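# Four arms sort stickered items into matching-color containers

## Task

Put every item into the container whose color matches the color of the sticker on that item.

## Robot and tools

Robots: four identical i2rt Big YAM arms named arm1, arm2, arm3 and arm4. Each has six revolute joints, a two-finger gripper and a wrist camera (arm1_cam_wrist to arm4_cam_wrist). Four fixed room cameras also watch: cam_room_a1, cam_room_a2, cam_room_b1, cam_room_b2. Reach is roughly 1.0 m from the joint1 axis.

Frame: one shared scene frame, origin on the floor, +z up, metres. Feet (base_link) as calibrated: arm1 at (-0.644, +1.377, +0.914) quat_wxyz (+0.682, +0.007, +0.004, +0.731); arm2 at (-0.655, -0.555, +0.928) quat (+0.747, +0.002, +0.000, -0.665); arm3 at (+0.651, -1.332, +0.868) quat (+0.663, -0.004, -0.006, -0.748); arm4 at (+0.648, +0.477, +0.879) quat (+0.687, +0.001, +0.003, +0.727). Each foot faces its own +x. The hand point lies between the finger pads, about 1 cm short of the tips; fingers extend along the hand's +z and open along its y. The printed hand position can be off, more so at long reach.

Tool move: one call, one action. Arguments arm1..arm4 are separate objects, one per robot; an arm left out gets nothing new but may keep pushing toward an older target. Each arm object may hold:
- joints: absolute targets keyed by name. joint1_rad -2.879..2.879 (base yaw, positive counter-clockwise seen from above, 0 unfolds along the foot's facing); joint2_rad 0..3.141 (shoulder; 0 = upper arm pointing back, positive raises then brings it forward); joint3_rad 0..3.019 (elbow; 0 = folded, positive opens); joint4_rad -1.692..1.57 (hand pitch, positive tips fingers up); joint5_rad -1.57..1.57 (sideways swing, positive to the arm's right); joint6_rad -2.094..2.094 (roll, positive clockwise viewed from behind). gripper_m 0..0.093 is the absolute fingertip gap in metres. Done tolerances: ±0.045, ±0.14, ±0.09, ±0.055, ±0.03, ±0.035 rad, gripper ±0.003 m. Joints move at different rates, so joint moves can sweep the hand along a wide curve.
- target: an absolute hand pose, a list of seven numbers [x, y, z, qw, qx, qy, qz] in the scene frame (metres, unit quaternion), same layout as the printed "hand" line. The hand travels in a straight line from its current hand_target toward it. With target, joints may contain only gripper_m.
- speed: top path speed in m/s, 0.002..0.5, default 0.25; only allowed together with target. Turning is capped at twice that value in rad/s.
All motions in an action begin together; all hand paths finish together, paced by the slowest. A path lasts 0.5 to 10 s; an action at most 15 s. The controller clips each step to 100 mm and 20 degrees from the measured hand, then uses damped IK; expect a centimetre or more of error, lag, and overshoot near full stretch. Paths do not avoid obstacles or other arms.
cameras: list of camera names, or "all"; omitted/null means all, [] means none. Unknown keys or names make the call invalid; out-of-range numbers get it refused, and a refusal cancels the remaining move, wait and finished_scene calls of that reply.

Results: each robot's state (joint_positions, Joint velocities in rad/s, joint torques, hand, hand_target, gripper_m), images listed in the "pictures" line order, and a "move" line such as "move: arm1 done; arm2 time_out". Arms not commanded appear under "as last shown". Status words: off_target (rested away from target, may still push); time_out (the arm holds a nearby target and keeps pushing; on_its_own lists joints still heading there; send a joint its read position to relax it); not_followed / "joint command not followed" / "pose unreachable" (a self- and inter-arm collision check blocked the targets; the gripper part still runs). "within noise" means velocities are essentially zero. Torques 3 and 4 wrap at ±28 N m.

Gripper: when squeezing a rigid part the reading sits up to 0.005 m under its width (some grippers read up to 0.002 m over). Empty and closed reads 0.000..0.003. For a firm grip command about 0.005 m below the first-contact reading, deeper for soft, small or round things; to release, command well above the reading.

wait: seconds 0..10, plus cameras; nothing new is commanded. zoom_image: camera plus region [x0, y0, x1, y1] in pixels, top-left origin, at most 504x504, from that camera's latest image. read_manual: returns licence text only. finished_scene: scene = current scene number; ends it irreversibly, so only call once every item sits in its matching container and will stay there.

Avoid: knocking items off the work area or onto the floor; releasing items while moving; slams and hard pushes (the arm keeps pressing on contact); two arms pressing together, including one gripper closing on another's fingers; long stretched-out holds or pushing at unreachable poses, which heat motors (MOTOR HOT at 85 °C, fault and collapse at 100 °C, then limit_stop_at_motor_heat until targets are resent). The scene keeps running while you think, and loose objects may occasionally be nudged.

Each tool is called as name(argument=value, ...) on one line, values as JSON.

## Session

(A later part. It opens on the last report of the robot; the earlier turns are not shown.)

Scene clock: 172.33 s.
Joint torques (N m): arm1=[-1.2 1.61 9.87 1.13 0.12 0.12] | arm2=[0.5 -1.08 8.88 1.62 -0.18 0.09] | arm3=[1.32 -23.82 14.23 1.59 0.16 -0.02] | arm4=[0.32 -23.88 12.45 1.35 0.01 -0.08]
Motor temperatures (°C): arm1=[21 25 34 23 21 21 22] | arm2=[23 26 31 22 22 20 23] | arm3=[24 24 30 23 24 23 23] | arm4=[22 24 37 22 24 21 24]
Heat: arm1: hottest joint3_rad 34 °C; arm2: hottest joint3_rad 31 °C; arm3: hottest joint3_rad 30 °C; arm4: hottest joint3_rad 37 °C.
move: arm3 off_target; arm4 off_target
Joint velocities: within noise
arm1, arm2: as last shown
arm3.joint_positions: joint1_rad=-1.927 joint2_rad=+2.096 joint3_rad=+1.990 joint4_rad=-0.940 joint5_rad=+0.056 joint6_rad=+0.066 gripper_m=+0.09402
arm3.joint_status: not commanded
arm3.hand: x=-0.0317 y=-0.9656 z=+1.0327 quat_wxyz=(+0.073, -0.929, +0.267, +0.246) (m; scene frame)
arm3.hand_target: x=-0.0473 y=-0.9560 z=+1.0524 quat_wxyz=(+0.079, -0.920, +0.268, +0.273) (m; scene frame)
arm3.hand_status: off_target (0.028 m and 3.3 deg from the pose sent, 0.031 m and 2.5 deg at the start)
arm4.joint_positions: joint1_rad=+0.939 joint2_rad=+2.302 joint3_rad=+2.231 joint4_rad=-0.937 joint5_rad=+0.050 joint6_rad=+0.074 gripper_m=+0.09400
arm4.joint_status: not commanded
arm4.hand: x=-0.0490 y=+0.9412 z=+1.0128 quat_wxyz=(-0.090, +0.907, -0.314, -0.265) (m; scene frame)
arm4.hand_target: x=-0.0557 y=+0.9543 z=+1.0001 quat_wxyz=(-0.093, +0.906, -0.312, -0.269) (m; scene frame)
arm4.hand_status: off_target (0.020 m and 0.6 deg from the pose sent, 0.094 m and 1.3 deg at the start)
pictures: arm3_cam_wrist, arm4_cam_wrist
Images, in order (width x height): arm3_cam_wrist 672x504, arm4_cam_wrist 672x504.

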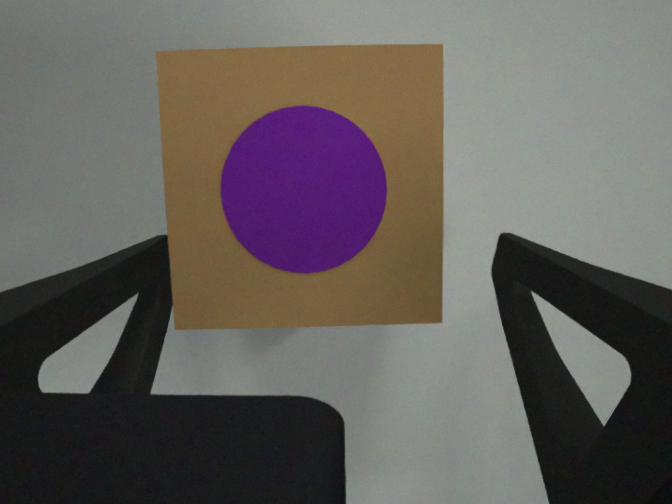

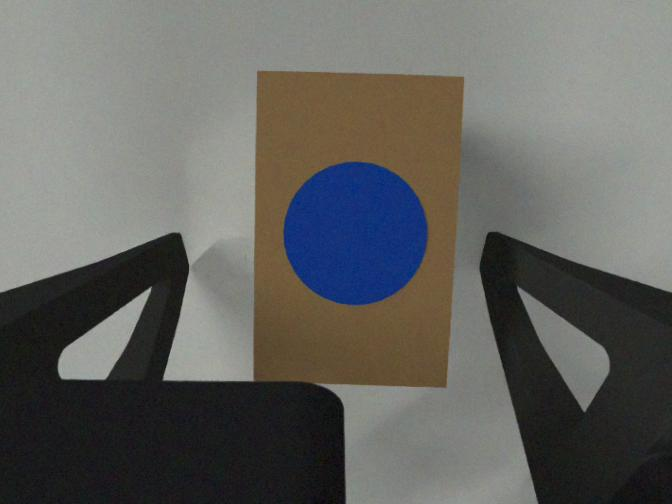

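move(arm3={"target":[-0.061,-0.964,1.055,0.0795,-0.9205,0.2683,0.2726],"speed":0.1}, arm4={"joints":{"gripper_m":0.033}}, cameras=["arm3_cam_wrist","arm4_cam_wrist"])

move(arm3={"joints":{"gripper_m":0.043}}, arm4={"target":[-0.03,0.935,1.09,0.0925,-0.9066,0.3122,0.2685],"speed":0.2}, cameras=["arm3_cam_wrist","arm4_cam_wrist"])

Scene clock: 179.20 s.
Joint torques (N m): arm1=[-0.97 1.67 9.76 1.09 0.11 0.11] | arm2=[0.5 -1.03 8.87 1.59 -0.19 0.1] | arm3=[2.61 -23.94 14.08 0.75 0.16 0.03] | arm4=[1.32 -24.18 12.26 1.28 0.03 -0.06]
Motor temperatures (°C): arm1=[21 25 34 23 21 21 22] | arm2=[23 26 30 22 22 20 23] | arm3=[24 24 30 23 24 23 23] | arm4=[22 24 36 22 24 21 24]
Heat: arm1: hottest joint3_rad 34 °C; arm2: hottest joint3_rad 30 °C; arm3: hottest joint3_rad 30 °C; arm4: hottest joint3_rad 36 °C.
move: arm3 off_target; arm4 off_target
Joint velocities: within noise
arm1, arm2: as last shown
arm3.joint_positions: joint1_rad=-1.923 joint2_rad=+2.117 joint3_rad=+2.039 joint4_rad=-0.941 joint5_rad=+0.066 joint6_rad=+0.077 gripper_m=+0.09402
arm3.joint_status: not commanded
arm3.hand: x=-0.0436 y=-0.9608 z=+1.0418 quat_wxyz=(+0.079, -0.924, +0.271, +0.258) (m; scene frame)
arm3.hand_target: x=-0.0601 y=-0.9647 z=+1.0551 quat_wxyz=(+0.079, -0.920, +0.268, +0.273) (m; scene frame)
arm3.hand_status: off_target (0.022 m and 1.7 deg from the pose sent, 0.037 m and 3.3 deg at the start)
arm4.joint_positions: joint1_rad=+0.931 joint2_rad=+2.303 joint3_rad=+2.231 joint4_rad=-0.937 joint5_rad=+0.050 joint6_rad=+0.073 gripper_m=+0.04441
arm4.joint_status: gripper_m off_target (ended at +0.04443, target +0.03300)
arm4.hand: x=-0.0453 y=+0.9468 z=+1.0126 quat_wxyz=(-0.091, +0.906, -0.317, -0.264) (m; scene frame)
arm4.hand_target: x=-0.0558 y=+0.9541 z=+1.0002 quat_wxyz=(-0.093, +0.906, -0.312, -0.269) (m; scene frame)
arm4.hand_status: not commanded
pictures: arm3_cam_wrist, arm4_cam_wrist
Images, in order (width x height): arm3_cam_wrist 672x504, arm4_cam_wrist 672x504.

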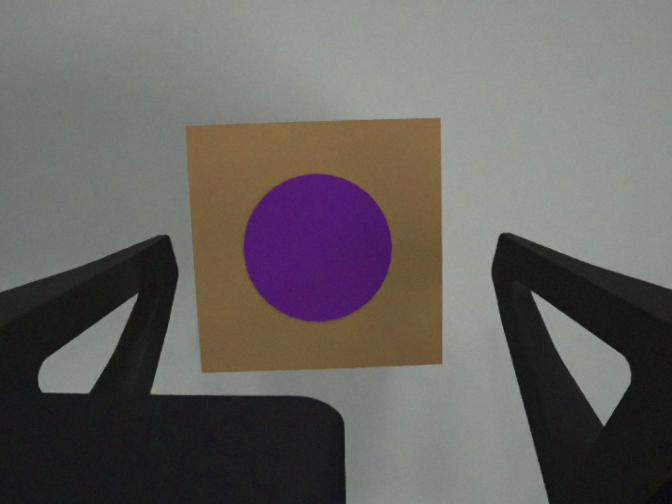

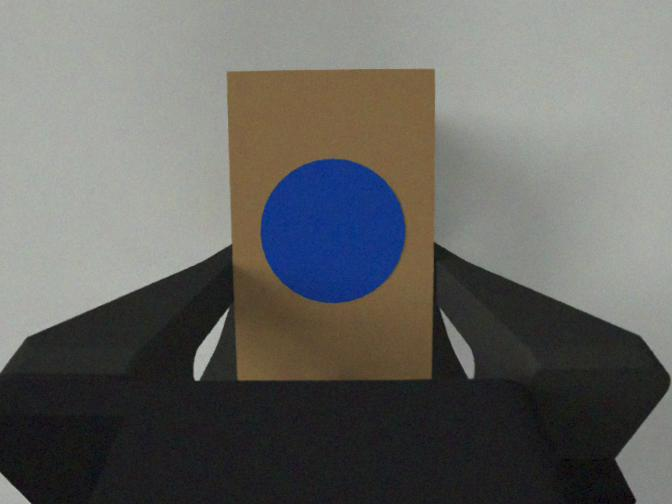

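Scene clock: 180.50 s.
Joint torques (N m): arm1=[-1.32 2.02 9.8 1.18 0.09 0.09] | arm2=[0.62 -1.08 8.88 1.61 -0.18 0.09] | arm3=[2.49 -24.12 14.13 0.73 0.11 0.02] | arm4=[1.44 -27.81 11.9 0.53 0.1 -0.05]
Motor temperatures (°C): arm1=[21 25 34 23 21 21 22] | arm2=[23 26 30 22 22 20 23] | arm3=[24 24 30 23 24 23 23] | arm4=[22 24 36 22 24 21 25]
Heat: arm1: hottest joint3_rad 34 °C; arm2: hottest joint3_rad 30 °C; arm3: hottest joint3_rad 30 °C; arm4: hottest joint3_rad 36 °C.
move: arm3 off_target; arm4 off_target
Joint velocities: within noise
arm1, arm2: as last shown
arm3.joint_positions: joint1_rad=-1.922 joint2_rad=+2.117 joint3_rad=+2.039 joint4_rad=-0.942 joint5_rad=+0.067 joint6_rad=+0.078 gripper_m=+0.05310
arm3.joint_status: gripper_m off_target (ended at +0.05313, target +0.04300)
arm3.hand: x=-0.0436 y=-0.9609 z=+1.0418 quat_wxyz=(+0.079, -0.924, +0.272, +0.258) (m; scene frame)
arm3.hand_target: x=-0.0600 y=-0.9647 z=+1.0552 quat_wxyz=(+0.079, -0.920, +0.268, +0.273) (m; scene frame)
arm3.hand_status: not commanded
arm4.joint_positions: joint1_rad=+0.931 joint2_rad=+2.222 joint3_rad=+2.231 joint4_rad=-1.048 joint5_rad=+0.050 joint6_rad=+0.073 gripper_m=+0.04441
arm4.joint_status: not commanded
arm4.hand: x=-0.0239 y=+0.9330 z=+1.0630 quat_wxyz=(-0.087, +0.910, -0.318, -0.250) (m; scene frame)
arm4.hand_target: x=-0.0293 y=+0.9344 z=+1.0899 quat_wxyz=(-0.092, +0.907, -0.312, -0.269) (m; scene frame)
arm4.hand_status: off_target (0.028 m and 2.3 deg from the pose sent, 0.080 m and 0.8 deg at the start)
pictures: arm3_cam_wrist, arm4_cam_wrist
Images, in order (width x height): arm3_cam_wrist 672x504, arm4_cam_wrist 672x504.

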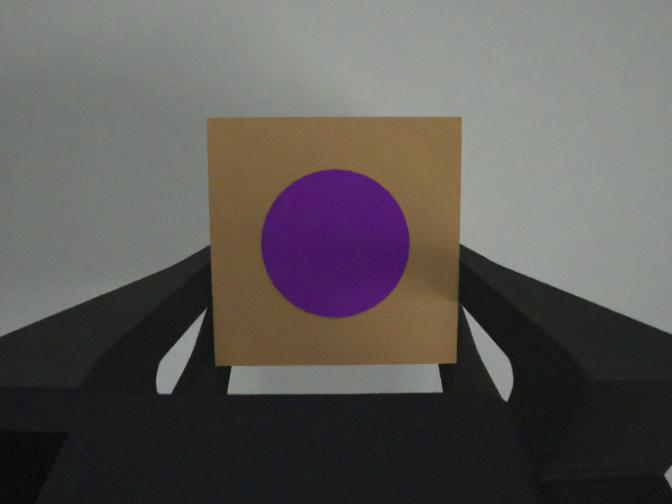

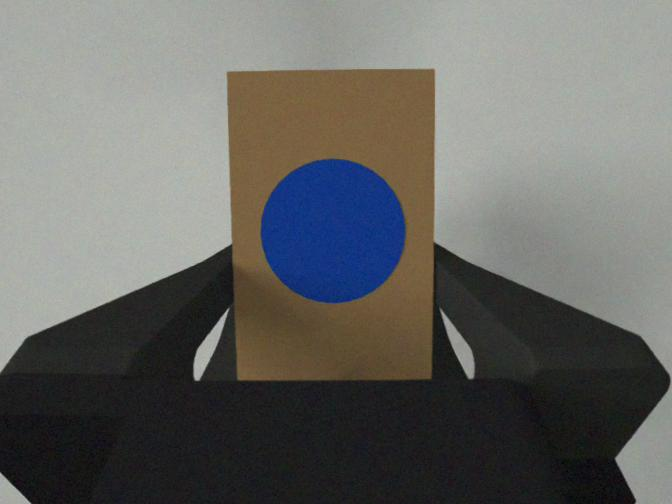

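move(arm3={"target":[-0.02,-0.965,1.11,0.0795,-0.9205,0.2683,0.2726],"speed":0.2}, arm4={"target":[0.32,0.65,1.14,0.0925,-0.9066,0.3122,0.2685],"speed":0.3}, cameras=[])

move(arm3={"target":[0.32,-1.165,1.14,0.0795,-0.9205,0.2683,0.2726],"speed":0.3}, arm4={"joints":{"joint2_rad":0.8,"joint3_rad":1.25,"joint4_rad":-1.4,"joint5_rad":0,"joint6_rad":0}}, cameras=["arm3_cam_wrist","arm4_cam_wrist"])

move(arm3={"joints":{"joint2_rad":0.8,"joint3_rad":1.25,"joint4_rad":-1.4,"joint5_rad":0,"joint6_rad":0}}, arm4={"joints":{"joint1_rad":-0.4}}, cameras=[])

move(arm3={"joints":{"joint1_rad":0.0}}, arm4={"joints":{"joint1_rad":-1.85}}, cameras=["arm4_cam_wrist"])

move(arm3={"joints":{"joint1_rad":1.75}}, cameras=["arm3_cam_wrist","arm4_cam_wrist"])

Scene clock: 191.50 s.
Joint torques (N m): arm1=[-1.44 1.9 9.73 1.1 0.1 0.11] | arm2=[0.56 -1.08 8.88 1.61 -0.18 0.1] | arm3=[0.85 -27.34 9.59 0.83 -0.05 -0.11] | arm4=[1.38 -4.95 9.48 0.68 0.31 0.17]
Motor temperatures (°C): arm1=[21 25 34 23 21 21 22] | arm2=[23 26 30 22 22 20 23] | arm3=[24 26 31 23 24 23 24] | arm4=[22 24 36 22 24 21 25]
Heat: arm1: hottest joint3_rad 34 °C; arm2: hottest joint3_rad 30 °C; arm3: hottest joint3_rad 31 °C; arm4: hottest joint3_rad 36 °C.
move: arm3 off_target; arm4 done
Joint velocities: within noise
arm1, arm2: as last shown
arm3.joint_positions: joint1_rad=-1.922 joint2_rad=+2.038 joint3_rad=+2.039 joint4_rad=-1.010 joint5_rad=+0.058 joint6_rad=+0.072 gripper_m=+0.05310
arm3.joint_status: not commanded
arm3.hand: x=-0.0265 y=-0.9708 z=+1.0920 quat_wxyz=(+0.076, -0.924, +0.268, +0.263) (m; scene frame)
arm3.hand_target: x=-0.0201 y=-0.9652 z=+1.1100 quat_wxyz=(+0.080, -0.921, +0.268, +0.273) (m; scene frame)
arm3.hand_status: off_target (0.020 m and 1.2 deg from the pose sent, 0.072 m and 1.8 deg at the start)
arm4.joint_positions: joint1_rad=+1.094 joint2_rad=+0.947 joint3_rad=+0.920 joint4_rad=-0.970 joint5_rad=+0.134 joint6_rad=+0.191 gripper_m=+0.04441
arm4.joint_status: not commanded
arm4.hand: x=+0.3207 y=+0.6505 z=+1.1419 quat_wxyz=(-0.094, +0.907, -0.307, -0.274) (m; scene frame)
arm4.hand_target: x=+0.3200 y=+0.6500 z=+1.1399 quat_wxyz=(-0.093, +0.907, -0.312, -0.268) (m; scene frame)
arm4.hand_status: done (0.002 m and 0.9 deg from the pose sent, 0.452 m and 2.3 deg at the start)
pictures: none
No camera images: "cameras" was empty.

Scene clock: 193.60 s.
Joint torques (N m): arm1=[-0.09 1.67 9.65 1.14 0.11 0.16] | arm2=[0.62 -1.14 8.91 1.62 -0.18 0.09] | arm3=[2.37 -5.25 9.21 0.96 0.19 0.04] | arm4=[1.08 -1.85 9.87 0.69 -0.08 -0.1]
Motor temperatures (°C): arm1=[21 25 34 23 21 21 22] | arm2=[23 25 30 22 22 20 23] | arm3=[24 26 31 23 24 23 24] | arm4=[22 24 36 22 24 21 25]
Heat: arm1: hottest joint3_rad 34 °C; arm2: hottest joint3_rad 30 °C; arm3: hottest joint3_rad 31 °C; arm4: hottest joint3_rad 36 °C.
move: arm3 done; arm4 done
Joint velocities: within noise
arm1, arm2: as last shown
arm3.joint_positions: joint1_rad=-1.877 joint2_rad=+0.932 joint3_rad=+0.952 joint4_rad=-1.001 joint5_rad=+0.091 joint6_rad=+0.115 gripper_m=+0.05310
arm3.joint_status: not commanded
arm3.hand: x=+0.3217 y=-1.1604 z=+1.1437 quat_wxyz=(+0.082, -0.918, +0.270, +0.278) (m; scene frame)
arm3.hand_target: x=+0.3201 y=-1.1650 z=+1.1399 quat_wxyz=(+0.080, -0.921, +0.268, +0.273) (m; scene frame)
arm3.hand_status: done (0.006 m and 0.7 deg from the pose sent, 0.400 m and 1.2 deg at the start)
arm4.joint_positions: joint1_rad=+1.094 joint2_rad=+0.794 joint3_rad=+1.230 joint4_rad=-1.391 joint5_rad=+0.004 joint6_rad=+0.014 gripper_m=+0.04440
arm4.joint_status: all done
arm4.hand: x=+0.3827 y=+0.5992 z=+1.2888 quat_wxyz=(-0.061, +0.930, -0.206, -0.298) (m; scene frame)
arm4.hand_target: x=+0.3815 y=+0.5978 z=+1.2958 quat_wxyz=(-0.061, +0.931, -0.197, -0.301) (m; scene frame)
arm4.hand_status: not commanded
pictures: arm3_cam_wrist, arm4_cam_wrist
Images, in order (width x height): arm3_cam_wrist 672x504, arm4_cam_wrist 672x504.

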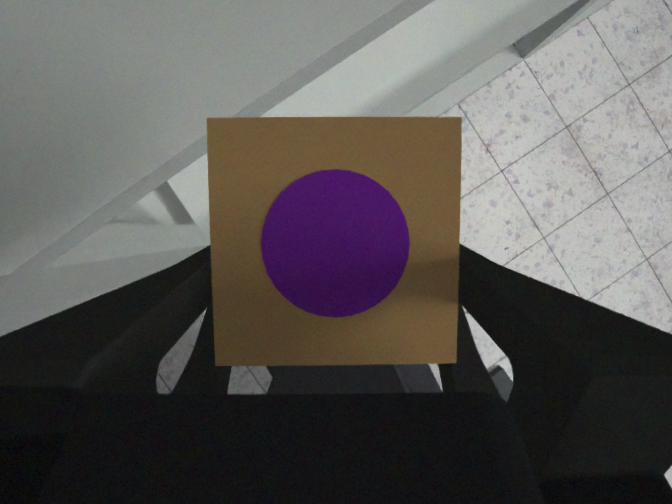

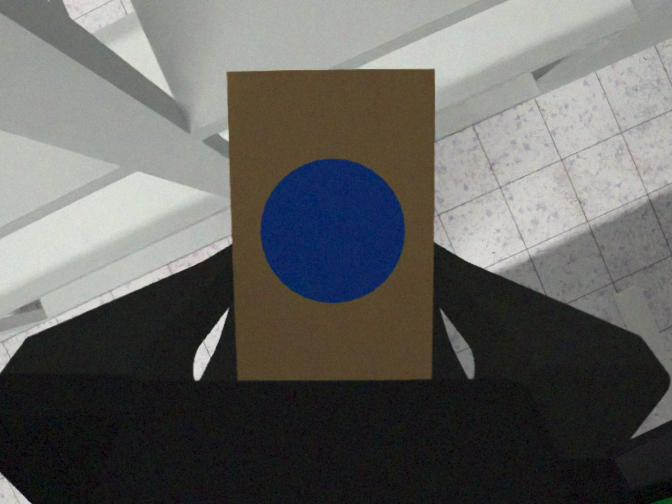

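Scene clock: 195.37 s.
Joint torques (N m): arm1=[-1.26 1.79 9.78 1.14 0.1 0.1] | arm2=[0.5 -1.14 8.88 1.63 -0.19 0.09] | arm3=[2.2 -2.78 11.43 0.96 -0.07 -0.12] | arm4=[0.73 -1.96 9.77 0.72 0.1 -0.07]
Motor temperatures (°C): arm1=[21 25 34 23 21 21 22] | arm2=[23 25 30 22 22 20 23] | arm3=[24 26 31 23 24 23 24] | arm4=[22 24 36 22 24 21 25]
Heat: arm1: hottest joint3_rad 34 °C; arm2: hottest joint3_rad 30 °C; arm3: hottest joint3_rad 31 °C; arm4: hottest joint3_rad 36 °C.
move: arm3 done; arm4 done
Joint velocities: within noise
arm1.joint_positions: joint1_rad=-2.293 joint2_rad=+0.705 joint3_rad=+1.396 joint4_rad=-1.490 joint5_rad=+0.002 joint6_rad=+0.012 gripper_m=+0.07494
arm1.joint_status: not commanded
arm1.hand: x=-0.4432 y=+1.2275 z=+1.4052 quat_wxyz=(-0.349, -0.302, -0.879, +0.120) (m; scene frame)
arm1.hand_target: x=-0.4453 y=+1.2314 z=+1.4068 quat_wxyz=(-0.350, -0.302, -0.879, +0.118) (m; scene frame)
arm1.hand_status: not commanded
arm2: as last shown
arm3.joint_positions: joint1_rad=-1.876 joint2_rad=+0.799 joint3_rad=+1.220 joint4_rad=-1.395 joint5_rad=+0.002 joint6_rad=+0.008 gripper_m=+0.05310
arm3.joint_status: all done
arm3.hand: x=+0.3838 y=-1.2042 z=+1.2676 quat_wxyz=(+0.056, -0.934, +0.208, +0.285) (m; scene frame)
arm3.hand_target: x=+0.3817 y=-1.2077 z=+1.2812 quat_wxyz=(+0.056, -0.933, +0.197, +0.297) (m; scene frame)
arm3.hand_status: not commanded
arm4.joint_positions: joint1_rad=-0.398 joint2_rad=+0.795 joint3_rad=+1.230 joint4_rad=-1.391 joint5_rad=+0.001 joint6_rad=+0.013 gripper_m=+0.04444
arm4.joint_status: all done
arm4.hand: x=+0.7485 y=+0.7549 z=+1.2863 quat_wxyz=(-0.243, +0.545, -0.783, -0.176) (m; scene frame)
arm4.hand_target: x=+0.7492 y=+0.7550 z=+1.2935 quat_wxyz=(-0.247, +0.548, -0.779, -0.176) (m; scene frame)
arm4.hand_status: not commanded
pictures: none
No camera images: "cameras" was empty.

Scene clock: 197.30 s.
Joint torques (N m): arm1=[-0.56 2.14 9.81 1.14 0.1 0.11] | arm2=[0.56 -1.08 8.88 1.61 -0.18 0.09] | arm3=[2.08 -2.49 11.4 0.96 0.07 -0.12] | arm4=[0.26 -2.32 9.77 0.73 0.09 -0.06]
Motor temperatures (°C): arm1=[21 25 34 23 21 21 21] | arm2=[23 25 30 22 22 20 23] | arm3=[24 26 31 23 24 23 24] | arm4=[22 24 37 22 24 21 25]
Heat: arm1: hottest joint3_rad 34 °C; arm2: hottest joint3_rad 30 °C; arm3: hottest joint3_rad 31 °C; arm4: hottest joint3_rad 37 °C.
move: arm3 done; arm4 done
Joint velocities: within noise
arm1: as last shown
arm2.joint_positions: joint1_rad=+0.887 joint2_rad=+0.704 joint3_rad=+1.407 joint4_rad=-1.486 joint5_rad=+0.006 joint6_rad=-0.005 gripper_m=+0.08491
arm2.joint_status: not commanded
arm2.hand: x=-0.4519 y=-0.6886 z=+1.4291 quat_wxyz=(-0.368, -0.258, -0.887, +0.109) (m; scene frame)
arm2.hand_target: x=-0.4549 y=-0.6866 z=+1.4243 quat_wxyz=(-0.361, -0.260, -0.889, +0.106) (m; scene frame)
arm2.hand_status: not commanded
arm3.joint_positions: joint1_rad=-0.010 joint2_rad=+0.801 joint3_rad=+1.220 joint4_rad=-1.395 joint5_rad=-0.001 joint6_rad=+0.007 gripper_m=+0.05311
arm3.joint_status: all done
arm3.hand: x=+0.6119 y=-1.6172 z=+1.2731 quat_wxyz=(-0.200, -0.720, -0.627, +0.223) (m; scene frame)
arm3.hand_target: x=+0.6146 y=-1.6173 z=+1.2871 quat_wxyz=(-0.208, -0.712, -0.630, +0.233) (m; scene frame)
arm3.hand_status: not commanded
arm4.joint_positions: joint1_rad=-1.848 joint2_rad=+0.795 joint3_rad=+1.230 joint4_rad=-1.391 joint5_rad=+0.000 joint6_rad=+0.012 gripper_m=+0.04447
arm4.joint_status: all done
arm4.hand: x=+0.9359 y=+0.4141 z=+1.2866 quat_wxyz=(-0.299, -0.110, -0.947, +0.033) (m; scene frame)
arm4.hand_target: x=+0.9361 y=+0.4135 z=+1.2938 quat_wxyz=(-0.302, -0.105, -0.947, +0.036) (m; scene frame)
arm4.hand_status: not commanded
pictures: arm4_cam_wrist
Images, in order (width x height): arm4_cam_wrist 672x504.

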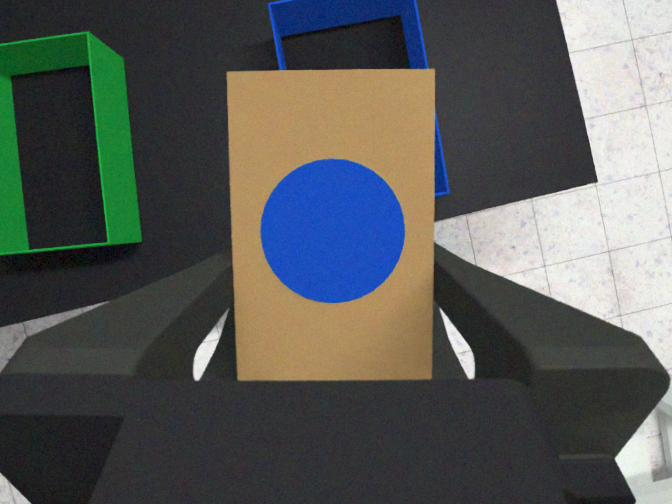

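Scene clock: 199.17 s.
Joint torques (N m): arm1=[-1.03 1.2 9.8 1.02 0.04 0.15] | arm2=[0.62 -1.08 8.85 1.61 -0.17 0.09] | arm3=[2.02 -2.73 11.37 0.92 0.11 -0.11] | arm4=[0.56 -2.08 9.83 0.72 0.11 -0.06]
Motor temperatures (°C): arm1=[21 25 34 23 21 21 21] | arm2=[23 25 30 22 22 20 23] | arm3=[24 25 31 23 24 23 24] | arm4=[22 24 37 22 24 21 25]
Heat: arm1: hottest joint3_rad 34 °C; arm2: hottest joint3_rad 30 °C; arm3: hottest joint3_rad 31 °C; arm4: hottest joint3_rad 37 °C.
move: arm3 done
Joint velocities: within noise
arm1, arm2, arm4: as last shown
arm3.joint_positions: joint1_rad=+1.740 joint2_rad=+0.801 joint3_rad=+1.220 joint4_rad=-1.395 joint5_rad=-0.002 joint6_rad=+0.006 gripper_m=+0.05311
arm3.joint_status: all done
arm3.hand: x=+0.9438 y=-1.3119 z=+1.2693 quat_wxyz=(-0.293, +0.023, -0.956, -0.002) (m; scene frame)
arm3.hand_target: x=+0.9436 y=-1.3092 z=+1.2833 quat_wxyz=(-0.306, +0.030, -0.952, -0.002) (m; scene frame)
arm3.hand_status: not commanded
pictures: arm3_cam_wrist, arm4_cam_wrist
Images, in order (width x height): arm3_cam_wrist 672x504, arm4_cam_wrist 672x504.

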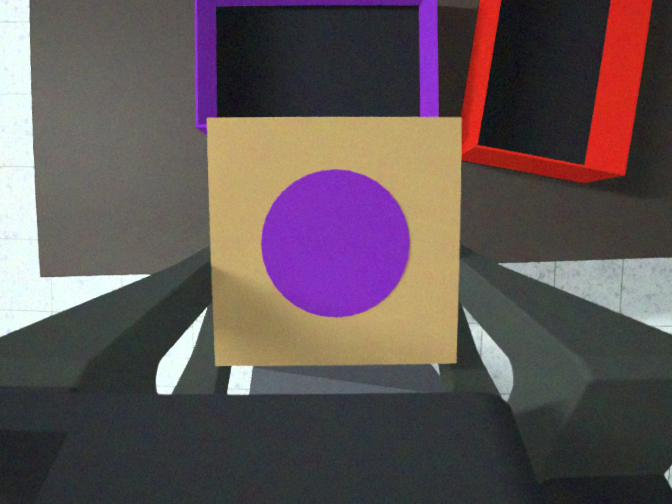

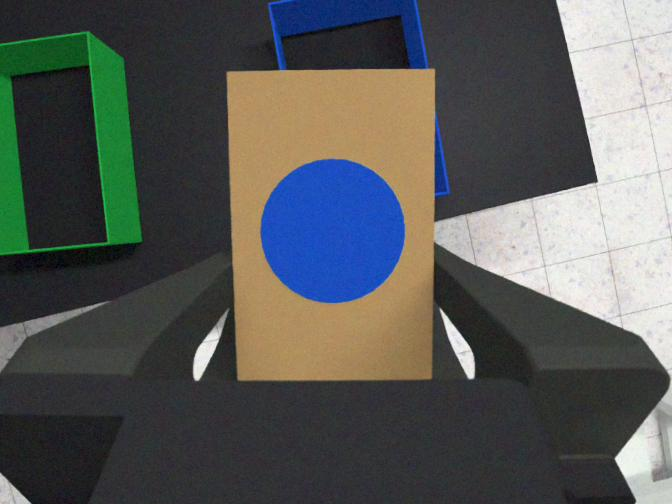

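move(arm3={"target":[1.225,-1.276,0.86,0.2586,-0.0337,0.9653,0.009],"speed":0.3}, arm4={"target":[1.19,0.326,0.86,0.2566,0.1261,0.9576,-0.0338],"speed":0.3}, cameras=["arm3_cam_wrist","arm4_cam_wrist","cam_room_a1","cam_room_a2"])

Scene clock: 208.50 s.
Joint torques (N m): arm1=[-1.38 1.32 9.81 1.13 0.1 0.11] | arm2=[0.5 -1.2 8.88 1.57 -0.18 0.09] | arm3=[1.96 -17.85 9.94 1.57 -0.03 0.02] | arm4=[-0.03 -16.56 8.75 1.4 0.03 -0.05]
Motor temperatures (°C): arm1=[21 24 34 23 21 21 21] | arm2=[23 25 30 22 22 20 23] | arm3=[24 25 30 23 24 23 24] | arm4=[22 24 37 22 24 21 26]
Heat: arm1: hottest joint3_rad 34 °C; arm2: hottest joint3_rad 30 °C; arm3: hottest joint3_rad 30 °C; arm4: hottest joint3_rad 37 °C.
move: arm3 off_target; arm4 off_target
Joint velocities: within noise
arm1, arm2: as last shown
arm3.joint_positions: joint1_rad=+1.776 joint2_rad=+1.840 joint3_rad=+0.993 joint4_rad=-0.269 joint5_rad=+0.004 joint6_rad=+0.024 gripper_m=+0.05311
arm3.joint_status: not commanded
arm3.hand: x=+1.1981 y=-1.2870 z=+0.8380 quat_wxyz=(-0.226, +0.030, -0.974, -0.004) (m; scene frame)
arm3.hand_target: x=+1.2235 y=-1.2760 z=+0.8611 quat_wxyz=(-0.259, +0.034, -0.965, -0.009) (m; scene frame)
arm3.hand_status: off_target (0.036 m and 3.9 deg from the pose sent, 0.498 m and 4.4 deg at the start)
arm4.joint_positions: joint1_rad=-1.894 joint2_rad=+1.825 joint3_rad=+0.946 joint4_rad=-0.223 joint5_rad=-0.007 joint6_rad=+0.002 gripper_m=+0.04447
arm4.joint_status: not commanded
arm4.hand: x=+1.1664 y=+0.3362 z=+0.8437 quat_wxyz=(-0.229, -0.129, -0.964, +0.029) (m; scene frame)
arm4.hand_target: x=+1.1888 y=+0.3263 z=+0.8609 quat_wxyz=(-0.257, -0.126, -0.958, +0.034) (m; scene frame)
arm4.hand_status: off_target (0.030 m and 3.4 deg from the pose sent, 0.504 m and 5.3 deg at the start)
pictures: arm3_cam_wrist, arm4_cam_wrist, cam_room_a1, cam_room_a2
Images, in order (width x height): arm3_cam_wrist 672x504, arm4_cam_wrist 672x504, cam_room_a1 672x504, cam_room_a2 672x504.

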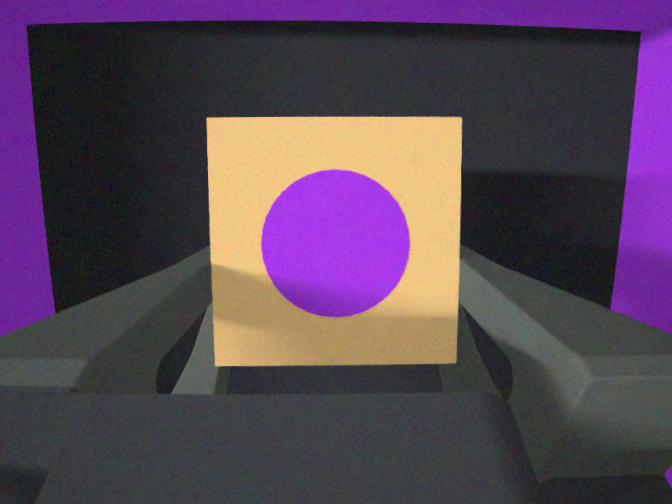

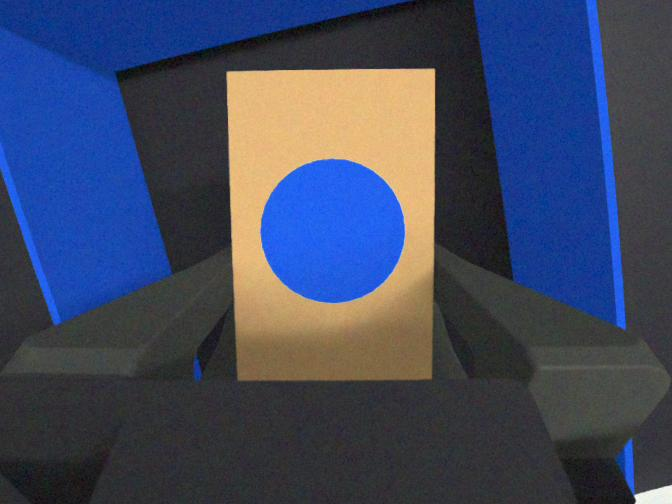

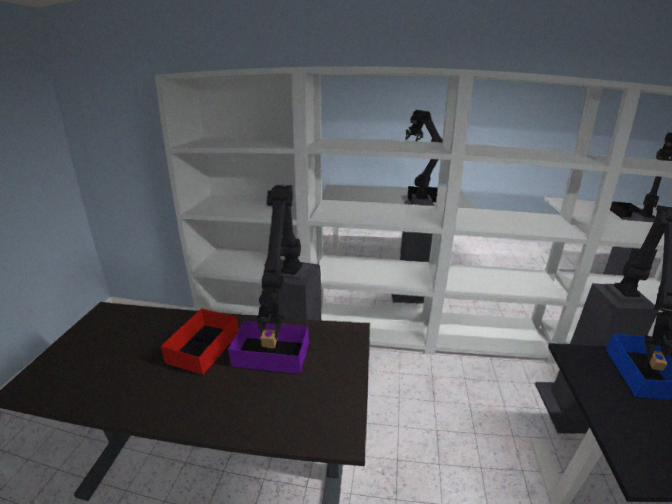

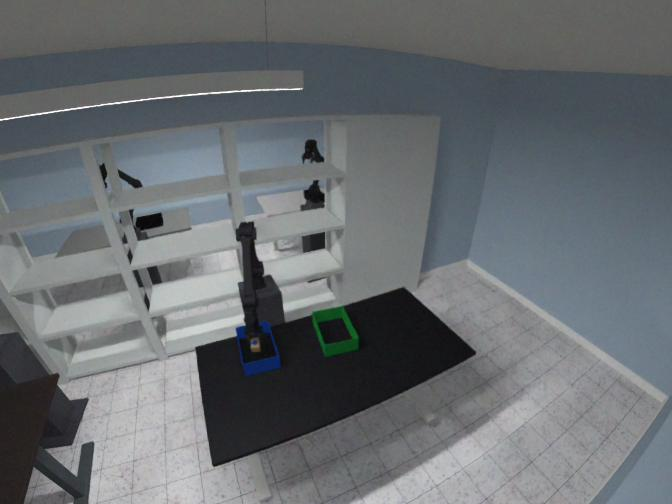

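move(arm3={"target":[1.225,-1.276,0.795,0.2586,-0.0337,0.9653,0.009],"speed":0.12}, arm4={"target":[1.192,0.324,0.775,0.2566,0.1261,0.9576,-0.0338],"speed":0.12}, cameras=[])

move(arm3={"target":[1.222,-1.276,0.768,0.2586,-0.0337,0.9653,0.009],"speed":0.06}, arm4={"target":[1.19,0.324,0.745,0.2566,0.1261,0.9576,-0.0338],"speed":0.06}, cameras=[])

move(arm3={"target":[1.222,-1.276,0.752,0.2586,-0.0337,0.9653,0.009],"speed":0.05}, arm4={"target":[1.19,0.324,0.73,0.2566,0.1261,0.9576,-0.0338],"speed":0.05}, cameras=["arm3_cam_wrist","arm4_cam_wrist"])

Scene clock: 217.10 s.
Joint torques (N m): arm1=[-0.91 1.67 9.92 1.17 0.12 0.07] | arm2=[0.62 -1.08 8.91 1.61 -0.18 0.09] | arm3=[2.02 -17.49 7.71 1.65 0.02 0.03] | arm4=[-0.26 -16.73 7.05 1.4 -0.02 -0.03]
Motor temperatures (°C): arm1=[21 24 34 23 21 21 21] | arm2=[23 25 30 22 22 20 23] | arm3=[24 25 31 23 24 23 24] | arm4=[22 24 36 22 24 21 26]
Heat: arm1: hottest joint3_rad 34 °C; arm2: hottest joint3_rad 30 °C; arm3: hottest joint3_rad 31 °C; arm4: hottest joint3_rad 36 °C.
move: arm3 off_target; arm4 off_target
Joint velocities: within noise
arm1, arm2: as last shown
arm3.joint_positions: joint1_rad=+1.777 joint2_rad=+1.968 joint3_rad=+0.993 joint4_rad=-0.110 joint5_rad=+0.004 joint6_rad=+0.025 gripper_m=+0.05311
arm3.joint_status: not commanded
arm3.hand: x=+1.2091 y=-1.2861 z=+0.7873 quat_wxyz=(-0.241, +0.030, -0.970, -0.005) (m; scene frame)
arm3.hand_target: x=+1.2245 y=-1.2760 z=+0.7956 quat_wxyz=(-0.259, +0.034, -0.965, -0.009) (m; scene frame)
arm3.hand_status: off_target (0.020 m and 2.2 deg from the pose sent, 0.052 m and 4.0 deg at the start)
arm4.joint_positions: joint1_rad=-1.896 joint2_rad=+2.012 joint3_rad=+0.948 joint4_rad=-0.018 joint5_rad=-0.007 joint6_rad=+0.002 gripper_m=+0.04447
arm4.joint_status: not commanded
arm4.hand: x=+1.1739 y=+0.3328 z=+0.7699 quat_wxyz=(-0.238, -0.130, -0.962, +0.031) (m; scene frame)
arm4.hand_target: x=+1.1913 y=+0.3240 z=+0.7757 quat_wxyz=(-0.257, -0.126, -0.958, +0.034) (m; scene frame)
arm4.hand_status: off_target (0.021 m and 2.2 deg from the pose sent, 0.074 m and 3.4 deg at the start)
pictures: none
No camera images: "cameras" was empty.

Scene clock: 218.27 s.
Joint torques (N m): arm1=[-0.91 1.79 9.96 1.01 0.11 0.14] | arm2=[0.67 -0.97 8.88 1.61 -0.18 0.09] | arm3=[2.08 -17.2 6.71 1.63 0.04 0.02] | arm4=[0.38 -16.56 6.34 1.37 -0.05 -0.1]
Motor temperatures (°C): arm1=[21 24 34 23 21 21 21] | arm2=[23 25 30 22 22 20 23] | arm3=[24 25 31 23 24 23 24] | arm4=[22 24 36 22 24 21 26]
Heat: arm1: hottest joint3_rad 34 °C; arm2: hottest joint3_rad 30 °C; arm3: hottest joint3_rad 31 °C; arm4: hottest joint3_rad 36 °C.
move: arm3 off_target; arm4 off_target
Joint velocities: within noise
arm1, arm2: as last shown
arm3.joint_positions: joint1_rad=+1.778 joint2_rad=+2.024 joint3_rad=+0.993 joint4_rad=-0.042 joint5_rad=+0.004 joint6_rad=+0.026 gripper_m=+0.05311
arm3.joint_status: not commanded
arm3.hand: x=+1.2114 y=-1.2854 z=+0.7650 quat_wxyz=(-0.247, +0.030, -0.969, -0.006) (m; scene frame)
arm3.hand_target: x=+1.2217 y=-1.2760 z=+0.7682 quat_wxyz=(-0.259, +0.034, -0.965, -0.009) (m; scene frame)
arm3.hand_status: off_target (0.014 m and 1.5 deg from the pose sent, 0.025 m and 2.2 deg at the start)
arm4.joint_positions: joint1_rad=-1.897 joint2_rad=+2.081 joint3_rad=+0.954 joint4_rad=+0.052 joint5_rad=-0.007 joint6_rad=+0.002 gripper_m=+0.04447
arm4.joint_status: not commanded
arm4.hand: x=+1.1745 y=+0.3320 z=+0.7436 quat_wxyz=(-0.242, -0.130, -0.961, +0.031) (m; scene frame)
arm4.hand_target: x=+1.1894 y=+0.3240 z=+0.7455 quat_wxyz=(-0.257, -0.126, -0.958, +0.034) (m; scene frame)
arm4.hand_status: off_target (0.017 m and 1.9 deg from the pose sent, 0.031 m and 2.2 deg at the start)
pictures: none
No camera images: "cameras" was empty.

Scene clock: 219.23 s.
Joint torques (N m): arm1=[-0.38 1.55 9.73 1.17 0.11 0.15] | arm2=[0.62 -1.08 8.87 1.59 -0.18 0.09] | arm3=[1.96 -15.33 6.79 1.29 0.07 0.03] | arm4=[0.5 -15.38 5.81 1.28 -0.08 -0.03]
Motor temperatures (°C): arm1=[21 24 34 23 21 21 21] | arm2=[23 25 30 22 22 20 23] | arm3=[24 25 31 23 24 23 24] | arm4=[22 24 36 22 24 21 26]
Heat: arm1: hottest joint3_rad 34 °C; arm2: hottest joint3_rad 30 °C; arm3: hottest joint3_rad 31 °C; arm4: hottest joint3_rad 36 °C.
move: arm3 off_target; arm4 off_target
Joint velocities: within noise
arm1, arm2: as last shown
arm3.joint_positions: joint1_rad=+1.779 joint2_rad=+2.038 joint3_rad=+0.993 joint4_rad=+0.003 joint5_rad=+0.004 joint6_rad=+0.027 gripper_m=+0.05311
arm3.joint_status: not commanded
arm3.hand: x=+1.2176 y=-1.2847 z=+0.7627 quat_wxyz=(-0.261, +0.030, -0.965, -0.007) (m; scene frame)
arm3.hand_target: x=+1.2215 y=-1.2760 z=+0.7523 quat_wxyz=(-0.259, +0.034, -0.965, -0.009) (m; scene frame)
arm3.hand_status: off_target (0.014 m and 0.6 deg from the pose sent, 0.019 m and 1.5 deg at the start)
arm4.joint_positions: joint1_rad=-1.897 joint2_rad=+2.104 joint3_rad=+0.966 joint4_rad=+0.090 joint5_rad=-0.007 joint6_rad=+0.002 gripper_m=+0.04447
arm4.joint_status: not commanded
arm4.hand: x=+1.1832 y=+0.3296 z=+0.7394 quat_wxyz=(-0.255, -0.129, -0.958, +0.033) (m; scene frame)
arm4.hand_target: x=+1.1895 y=+0.3240 z=+0.7303 quat_wxyz=(-0.257, -0.126, -0.958, +0.034) (m; scene frame)
arm4.hand_status: off_target (0.013 m and 0.4 deg from the pose sent, 0.022 m and 1.8 deg at the start)
pictures: arm3_cam_wrist, arm4_cam_wrist
Images, in order (width x height): arm3_cam_wrist 672x504, arm4_cam_wrist 672x504.

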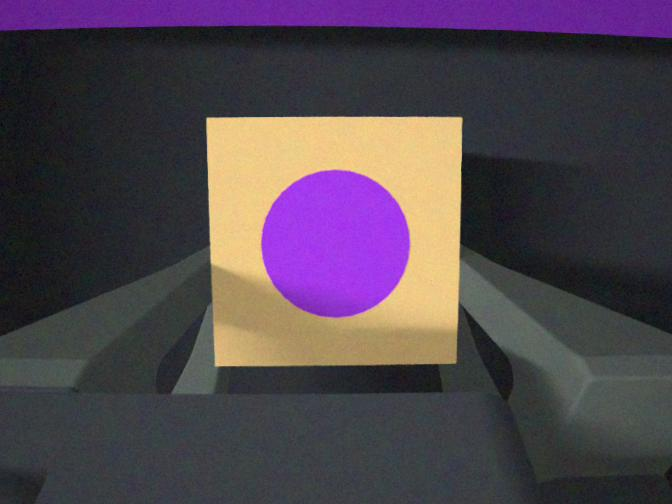

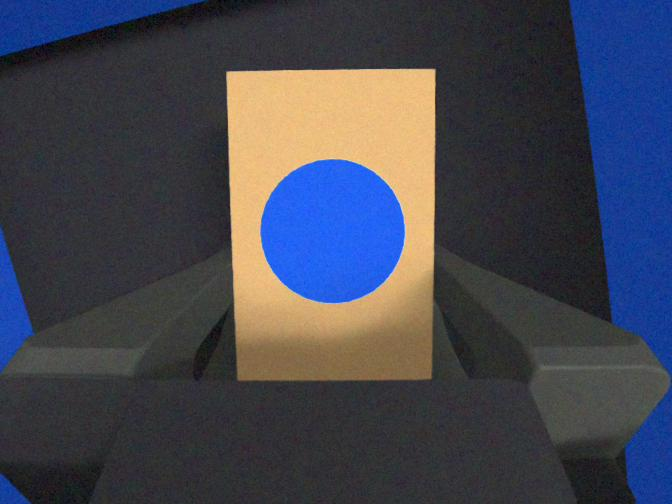

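move(arm3={"target":[1.22,-1.279,0.762,0.2586,-0.0337,0.9653,0.009],"speed":0.05,"joints":{"gripper_m":0.07}}, arm4={"target":[1.188,0.327,0.739,0.2566,0.1261,0.9576,-0.0338],"speed":0.05,"joints":{"gripper_m":0.062}}, cameras=["arm3_cam_wrist","arm4_cam_wrist"])

move(arm3={"target":[1.16,-1.28,0.9,0.2586,-0.0337,0.9653,0.009],"speed":0.15,"joints":{"gripper_m":0.08}}, arm4={"target":[1.13,0.342,0.88,0.2566,0.1261,0.9576,-0.0338],"speed":0.15,"joints":{"gripper_m":0.07}}, cameras=["arm3_cam_wrist","arm4_cam_wrist","cam_room_a1","cam_room_a2"])

Scene clock: 224.50 s.
Joint torques (N m): arm1=[-0.73 1.73 9.81 1.11 0.12 0.11] | arm2=[0.62 -1.08 8.88 1.59 -0.18 0.09] | arm3=[1.61 -18.67 6.09 0.69 -0.05 -0.03] | arm4=[0.73 -17.44 5.19 0.85 0.06 -0.03]
Motor temperatures (°C): arm1=[21 24 34 23 21 21 21] | arm2=[23 25 30 22 22 20 23] | arm3=[24 25 30 23 24 23 24] | arm4=[22 24 35 22 24 21 26]
Heat: arm1: hottest joint3_rad 34 °C; arm2: hottest joint3_rad 30 °C; arm3: hottest joint3_rad 30 °C; arm4: hottest joint3_rad 35 °C.
move: arm3 done; arm4 done
Joint velocities: within noise
arm1, arm2: as last shown
arm3.joint_positions: joint1_rad=+1.779 joint2_rad=+2.046 joint3_rad=+0.993 joint4_rad=-0.001 joint5_rad=+0.004 joint6_rad=+0.027 gripper_m=+0.06996
arm3.joint_status: all done
arm3.hand: x=+1.2147 y=-1.2850 z=+0.7576 quat_wxyz=(-0.255, +0.030, -0.966, -0.006) (m; scene frame)
arm3.hand_target: x=+1.2200 y=-1.2790 z=+0.7622 quat_wxyz=(-0.259, +0.034, -0.965, -0.009) (m; scene frame)
arm3.hand_status: done (0.009 m and 0.7 deg from the pose sent, 0.006 m and 0.6 deg at the start)
arm4.joint_positions: joint1_rad=-1.897 joint2_rad=+2.105 joint3_rad=+0.966 joint4_rad=+0.090 joint5_rad=-0.008 joint6_rad=+0.002 gripper_m=+0.06191
arm4.joint_status: all done
arm4.hand: x=+1.1829 y=+0.3298 z=+0.7388 quat_wxyz=(-0.254, -0.129, -0.958, +0.033) (m; scene frame)
arm4.hand_target: x=+1.1880 y=+0.3270 z=+0.7391 quat_wxyz=(-0.257, -0.126, -0.958, +0.034) (m; scene frame)
arm4.hand_status: done (0.006 m and 0.5 deg from the pose sent, 0.006 m and 0.4 deg at the start)
pictures: arm3_cam_wrist, arm4_cam_wrist
Images, in order (width x height): arm3_cam_wrist 672x504, arm4_cam_wrist 672x504.

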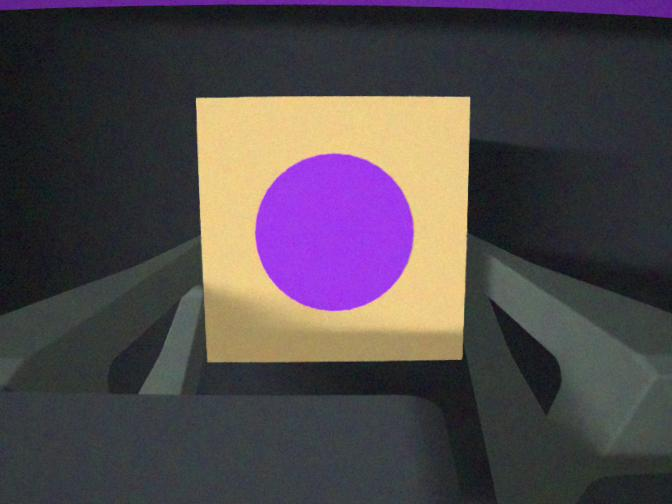

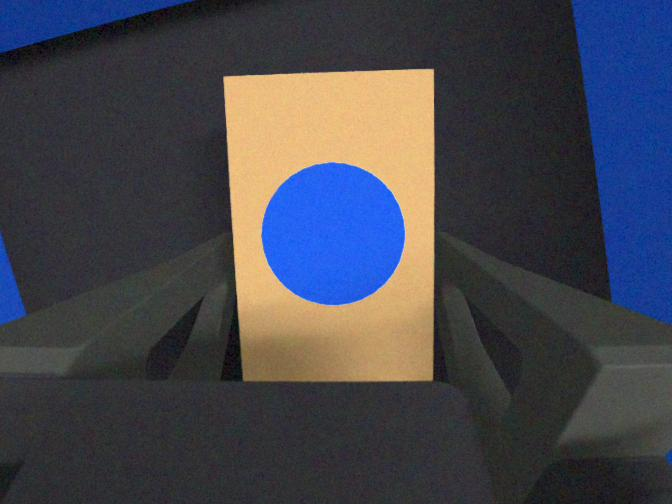

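Scene clock: 226.17 s.
Joint torques (N m): arm1=[-1.03 1.79 9.91 1.17 0.1 0.08] | arm2=[0.67 -1.14 8.85 1.62 -0.18 0.09] | arm3=[2.26 -14.27 6.58 0.73 0.07 0.03] | arm4=[0.38 -14.45 6.13 0.5 -0.05 -0.08]
Motor temperatures (°C): arm1=[21 24 34 23 21 21 21] | arm2=[23 25 30 22 22 20 23] | arm3=[24 25 30 23 24 23 24] | arm4=[22 24 35 22 24 21 26]
Heat: arm1: hottest joint3_rad 34 °C; arm2: hottest joint3_rad 30 °C; arm3: hottest joint3_rad 30 °C; arm4: hottest joint3_rad 35 °C.
move: arm3 done; arm4 done
Joint velocities: within noise
arm1.joint_positions: joint1_rad=-2.293 joint2_rad=+0.705 joint3_rad=+1.396 joint4_rad=-1.490 joint5_rad=+0.002 joint6_rad=+0.012 gripper_m=+0.07494
arm1.joint_status: not commanded
arm1.hand: x=-0.4432 y=+1.2275 z=+1.4052 quat_wxyz=(-0.349, -0.302, -0.879, +0.120) (m; scene frame)
arm1.hand_target: x=-0.4453 y=+1.2314 z=+1.4068 quat_wxyz=(-0.350, -0.302, -0.879, +0.118) (m; scene frame)
arm1.hand_status: not commanded
arm2: as last shown
arm3.joint_positions: joint1_rad=+1.779 joint2_rad=+1.621 joint3_rad=+0.879 joint4_rad=-0.293 joint5_rad=+0.004 joint6_rad=+0.028 gripper_m=+0.07993
arm3.joint_status: all done
arm3.hand: x=+1.1650 y=-1.2871 z=+0.9036 quat_wxyz=(-0.265, +0.030, -0.964, -0.007) (m; scene frame)
arm3.hand_target: x=+1.1599 y=-1.2802 z=+0.8999 quat_wxyz=(-0.258, +0.034, -0.965, -0.009) (m; scene frame)
arm3.hand_status: done (0.009 m and 0.9 deg from the pose sent, 0.153 m and 0.7 deg at the start)
arm4.joint_positions: joint1_rad=-1.897 joint2_rad=+1.665 joint3_rad=+0.816 joint4_rad=-0.186 joint5_rad=-0.008 joint6_rad=+0.002 gripper_m=+0.06989
arm4.joint_status: all done
arm4.hand: x=+1.1331 y=+0.3442 z=+0.8805 quat_wxyz=(-0.261, -0.129, -0.956, +0.034) (m; scene frame)
arm4.hand_target: x=+1.1299 y=+0.3420 z=+0.8800 quat_wxyz=(-0.257, -0.126, -0.958, +0.034) (m; scene frame)
arm4.hand_status: done (0.004 m and 0.6 deg from the pose sent, 0.151 m and 0.5 deg at the start)
pictures: arm3_cam_wrist, arm4_cam_wrist, cam_room_a1, cam_room_a2
Images, in order (width x height): arm3_cam_wrist 672x504, arm4_cam_wrist 672x504, cam_room_a1 672x504, cam_room_a2 672x504.

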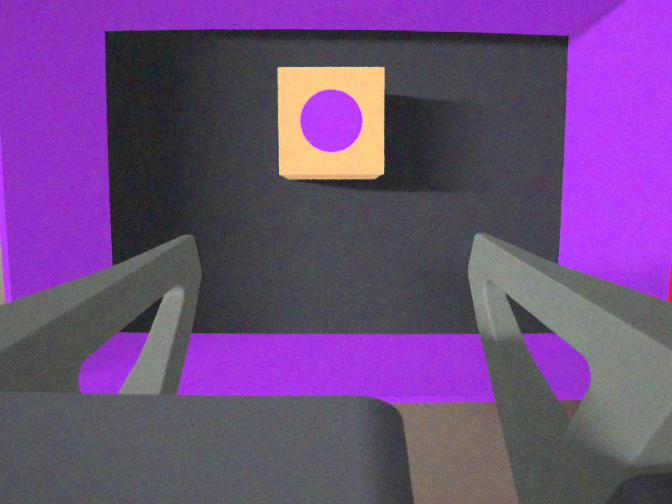

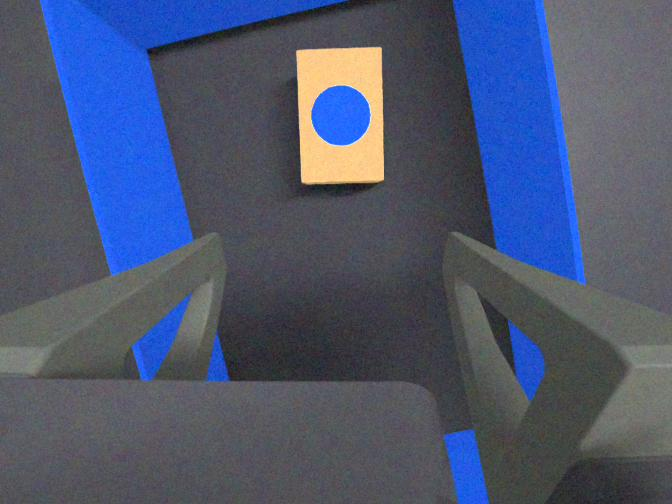

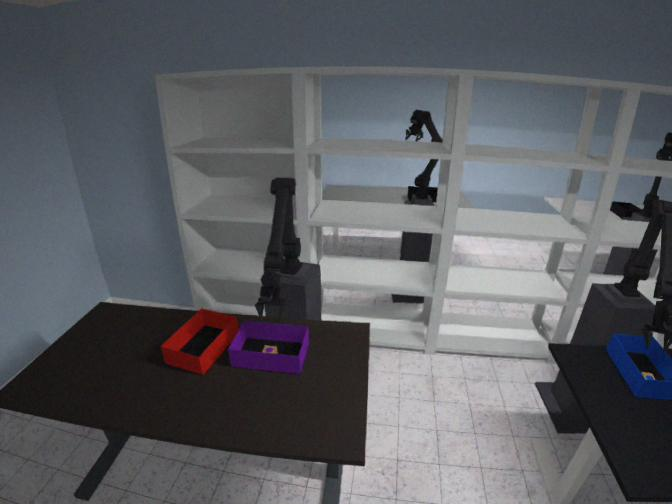

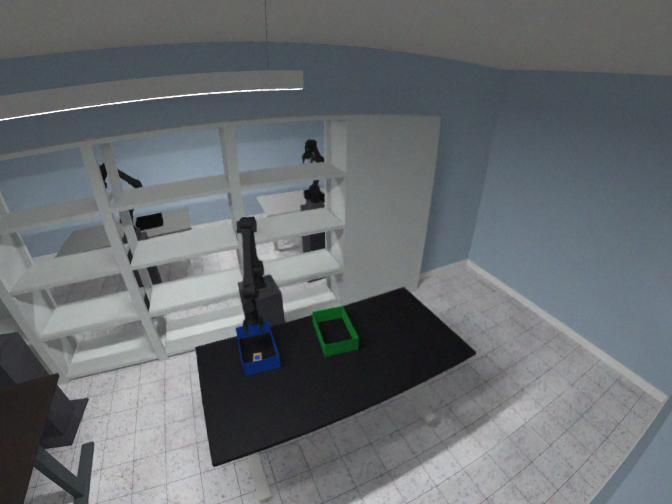

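finished_scene(scene=2)

The scene is finished: the task was done.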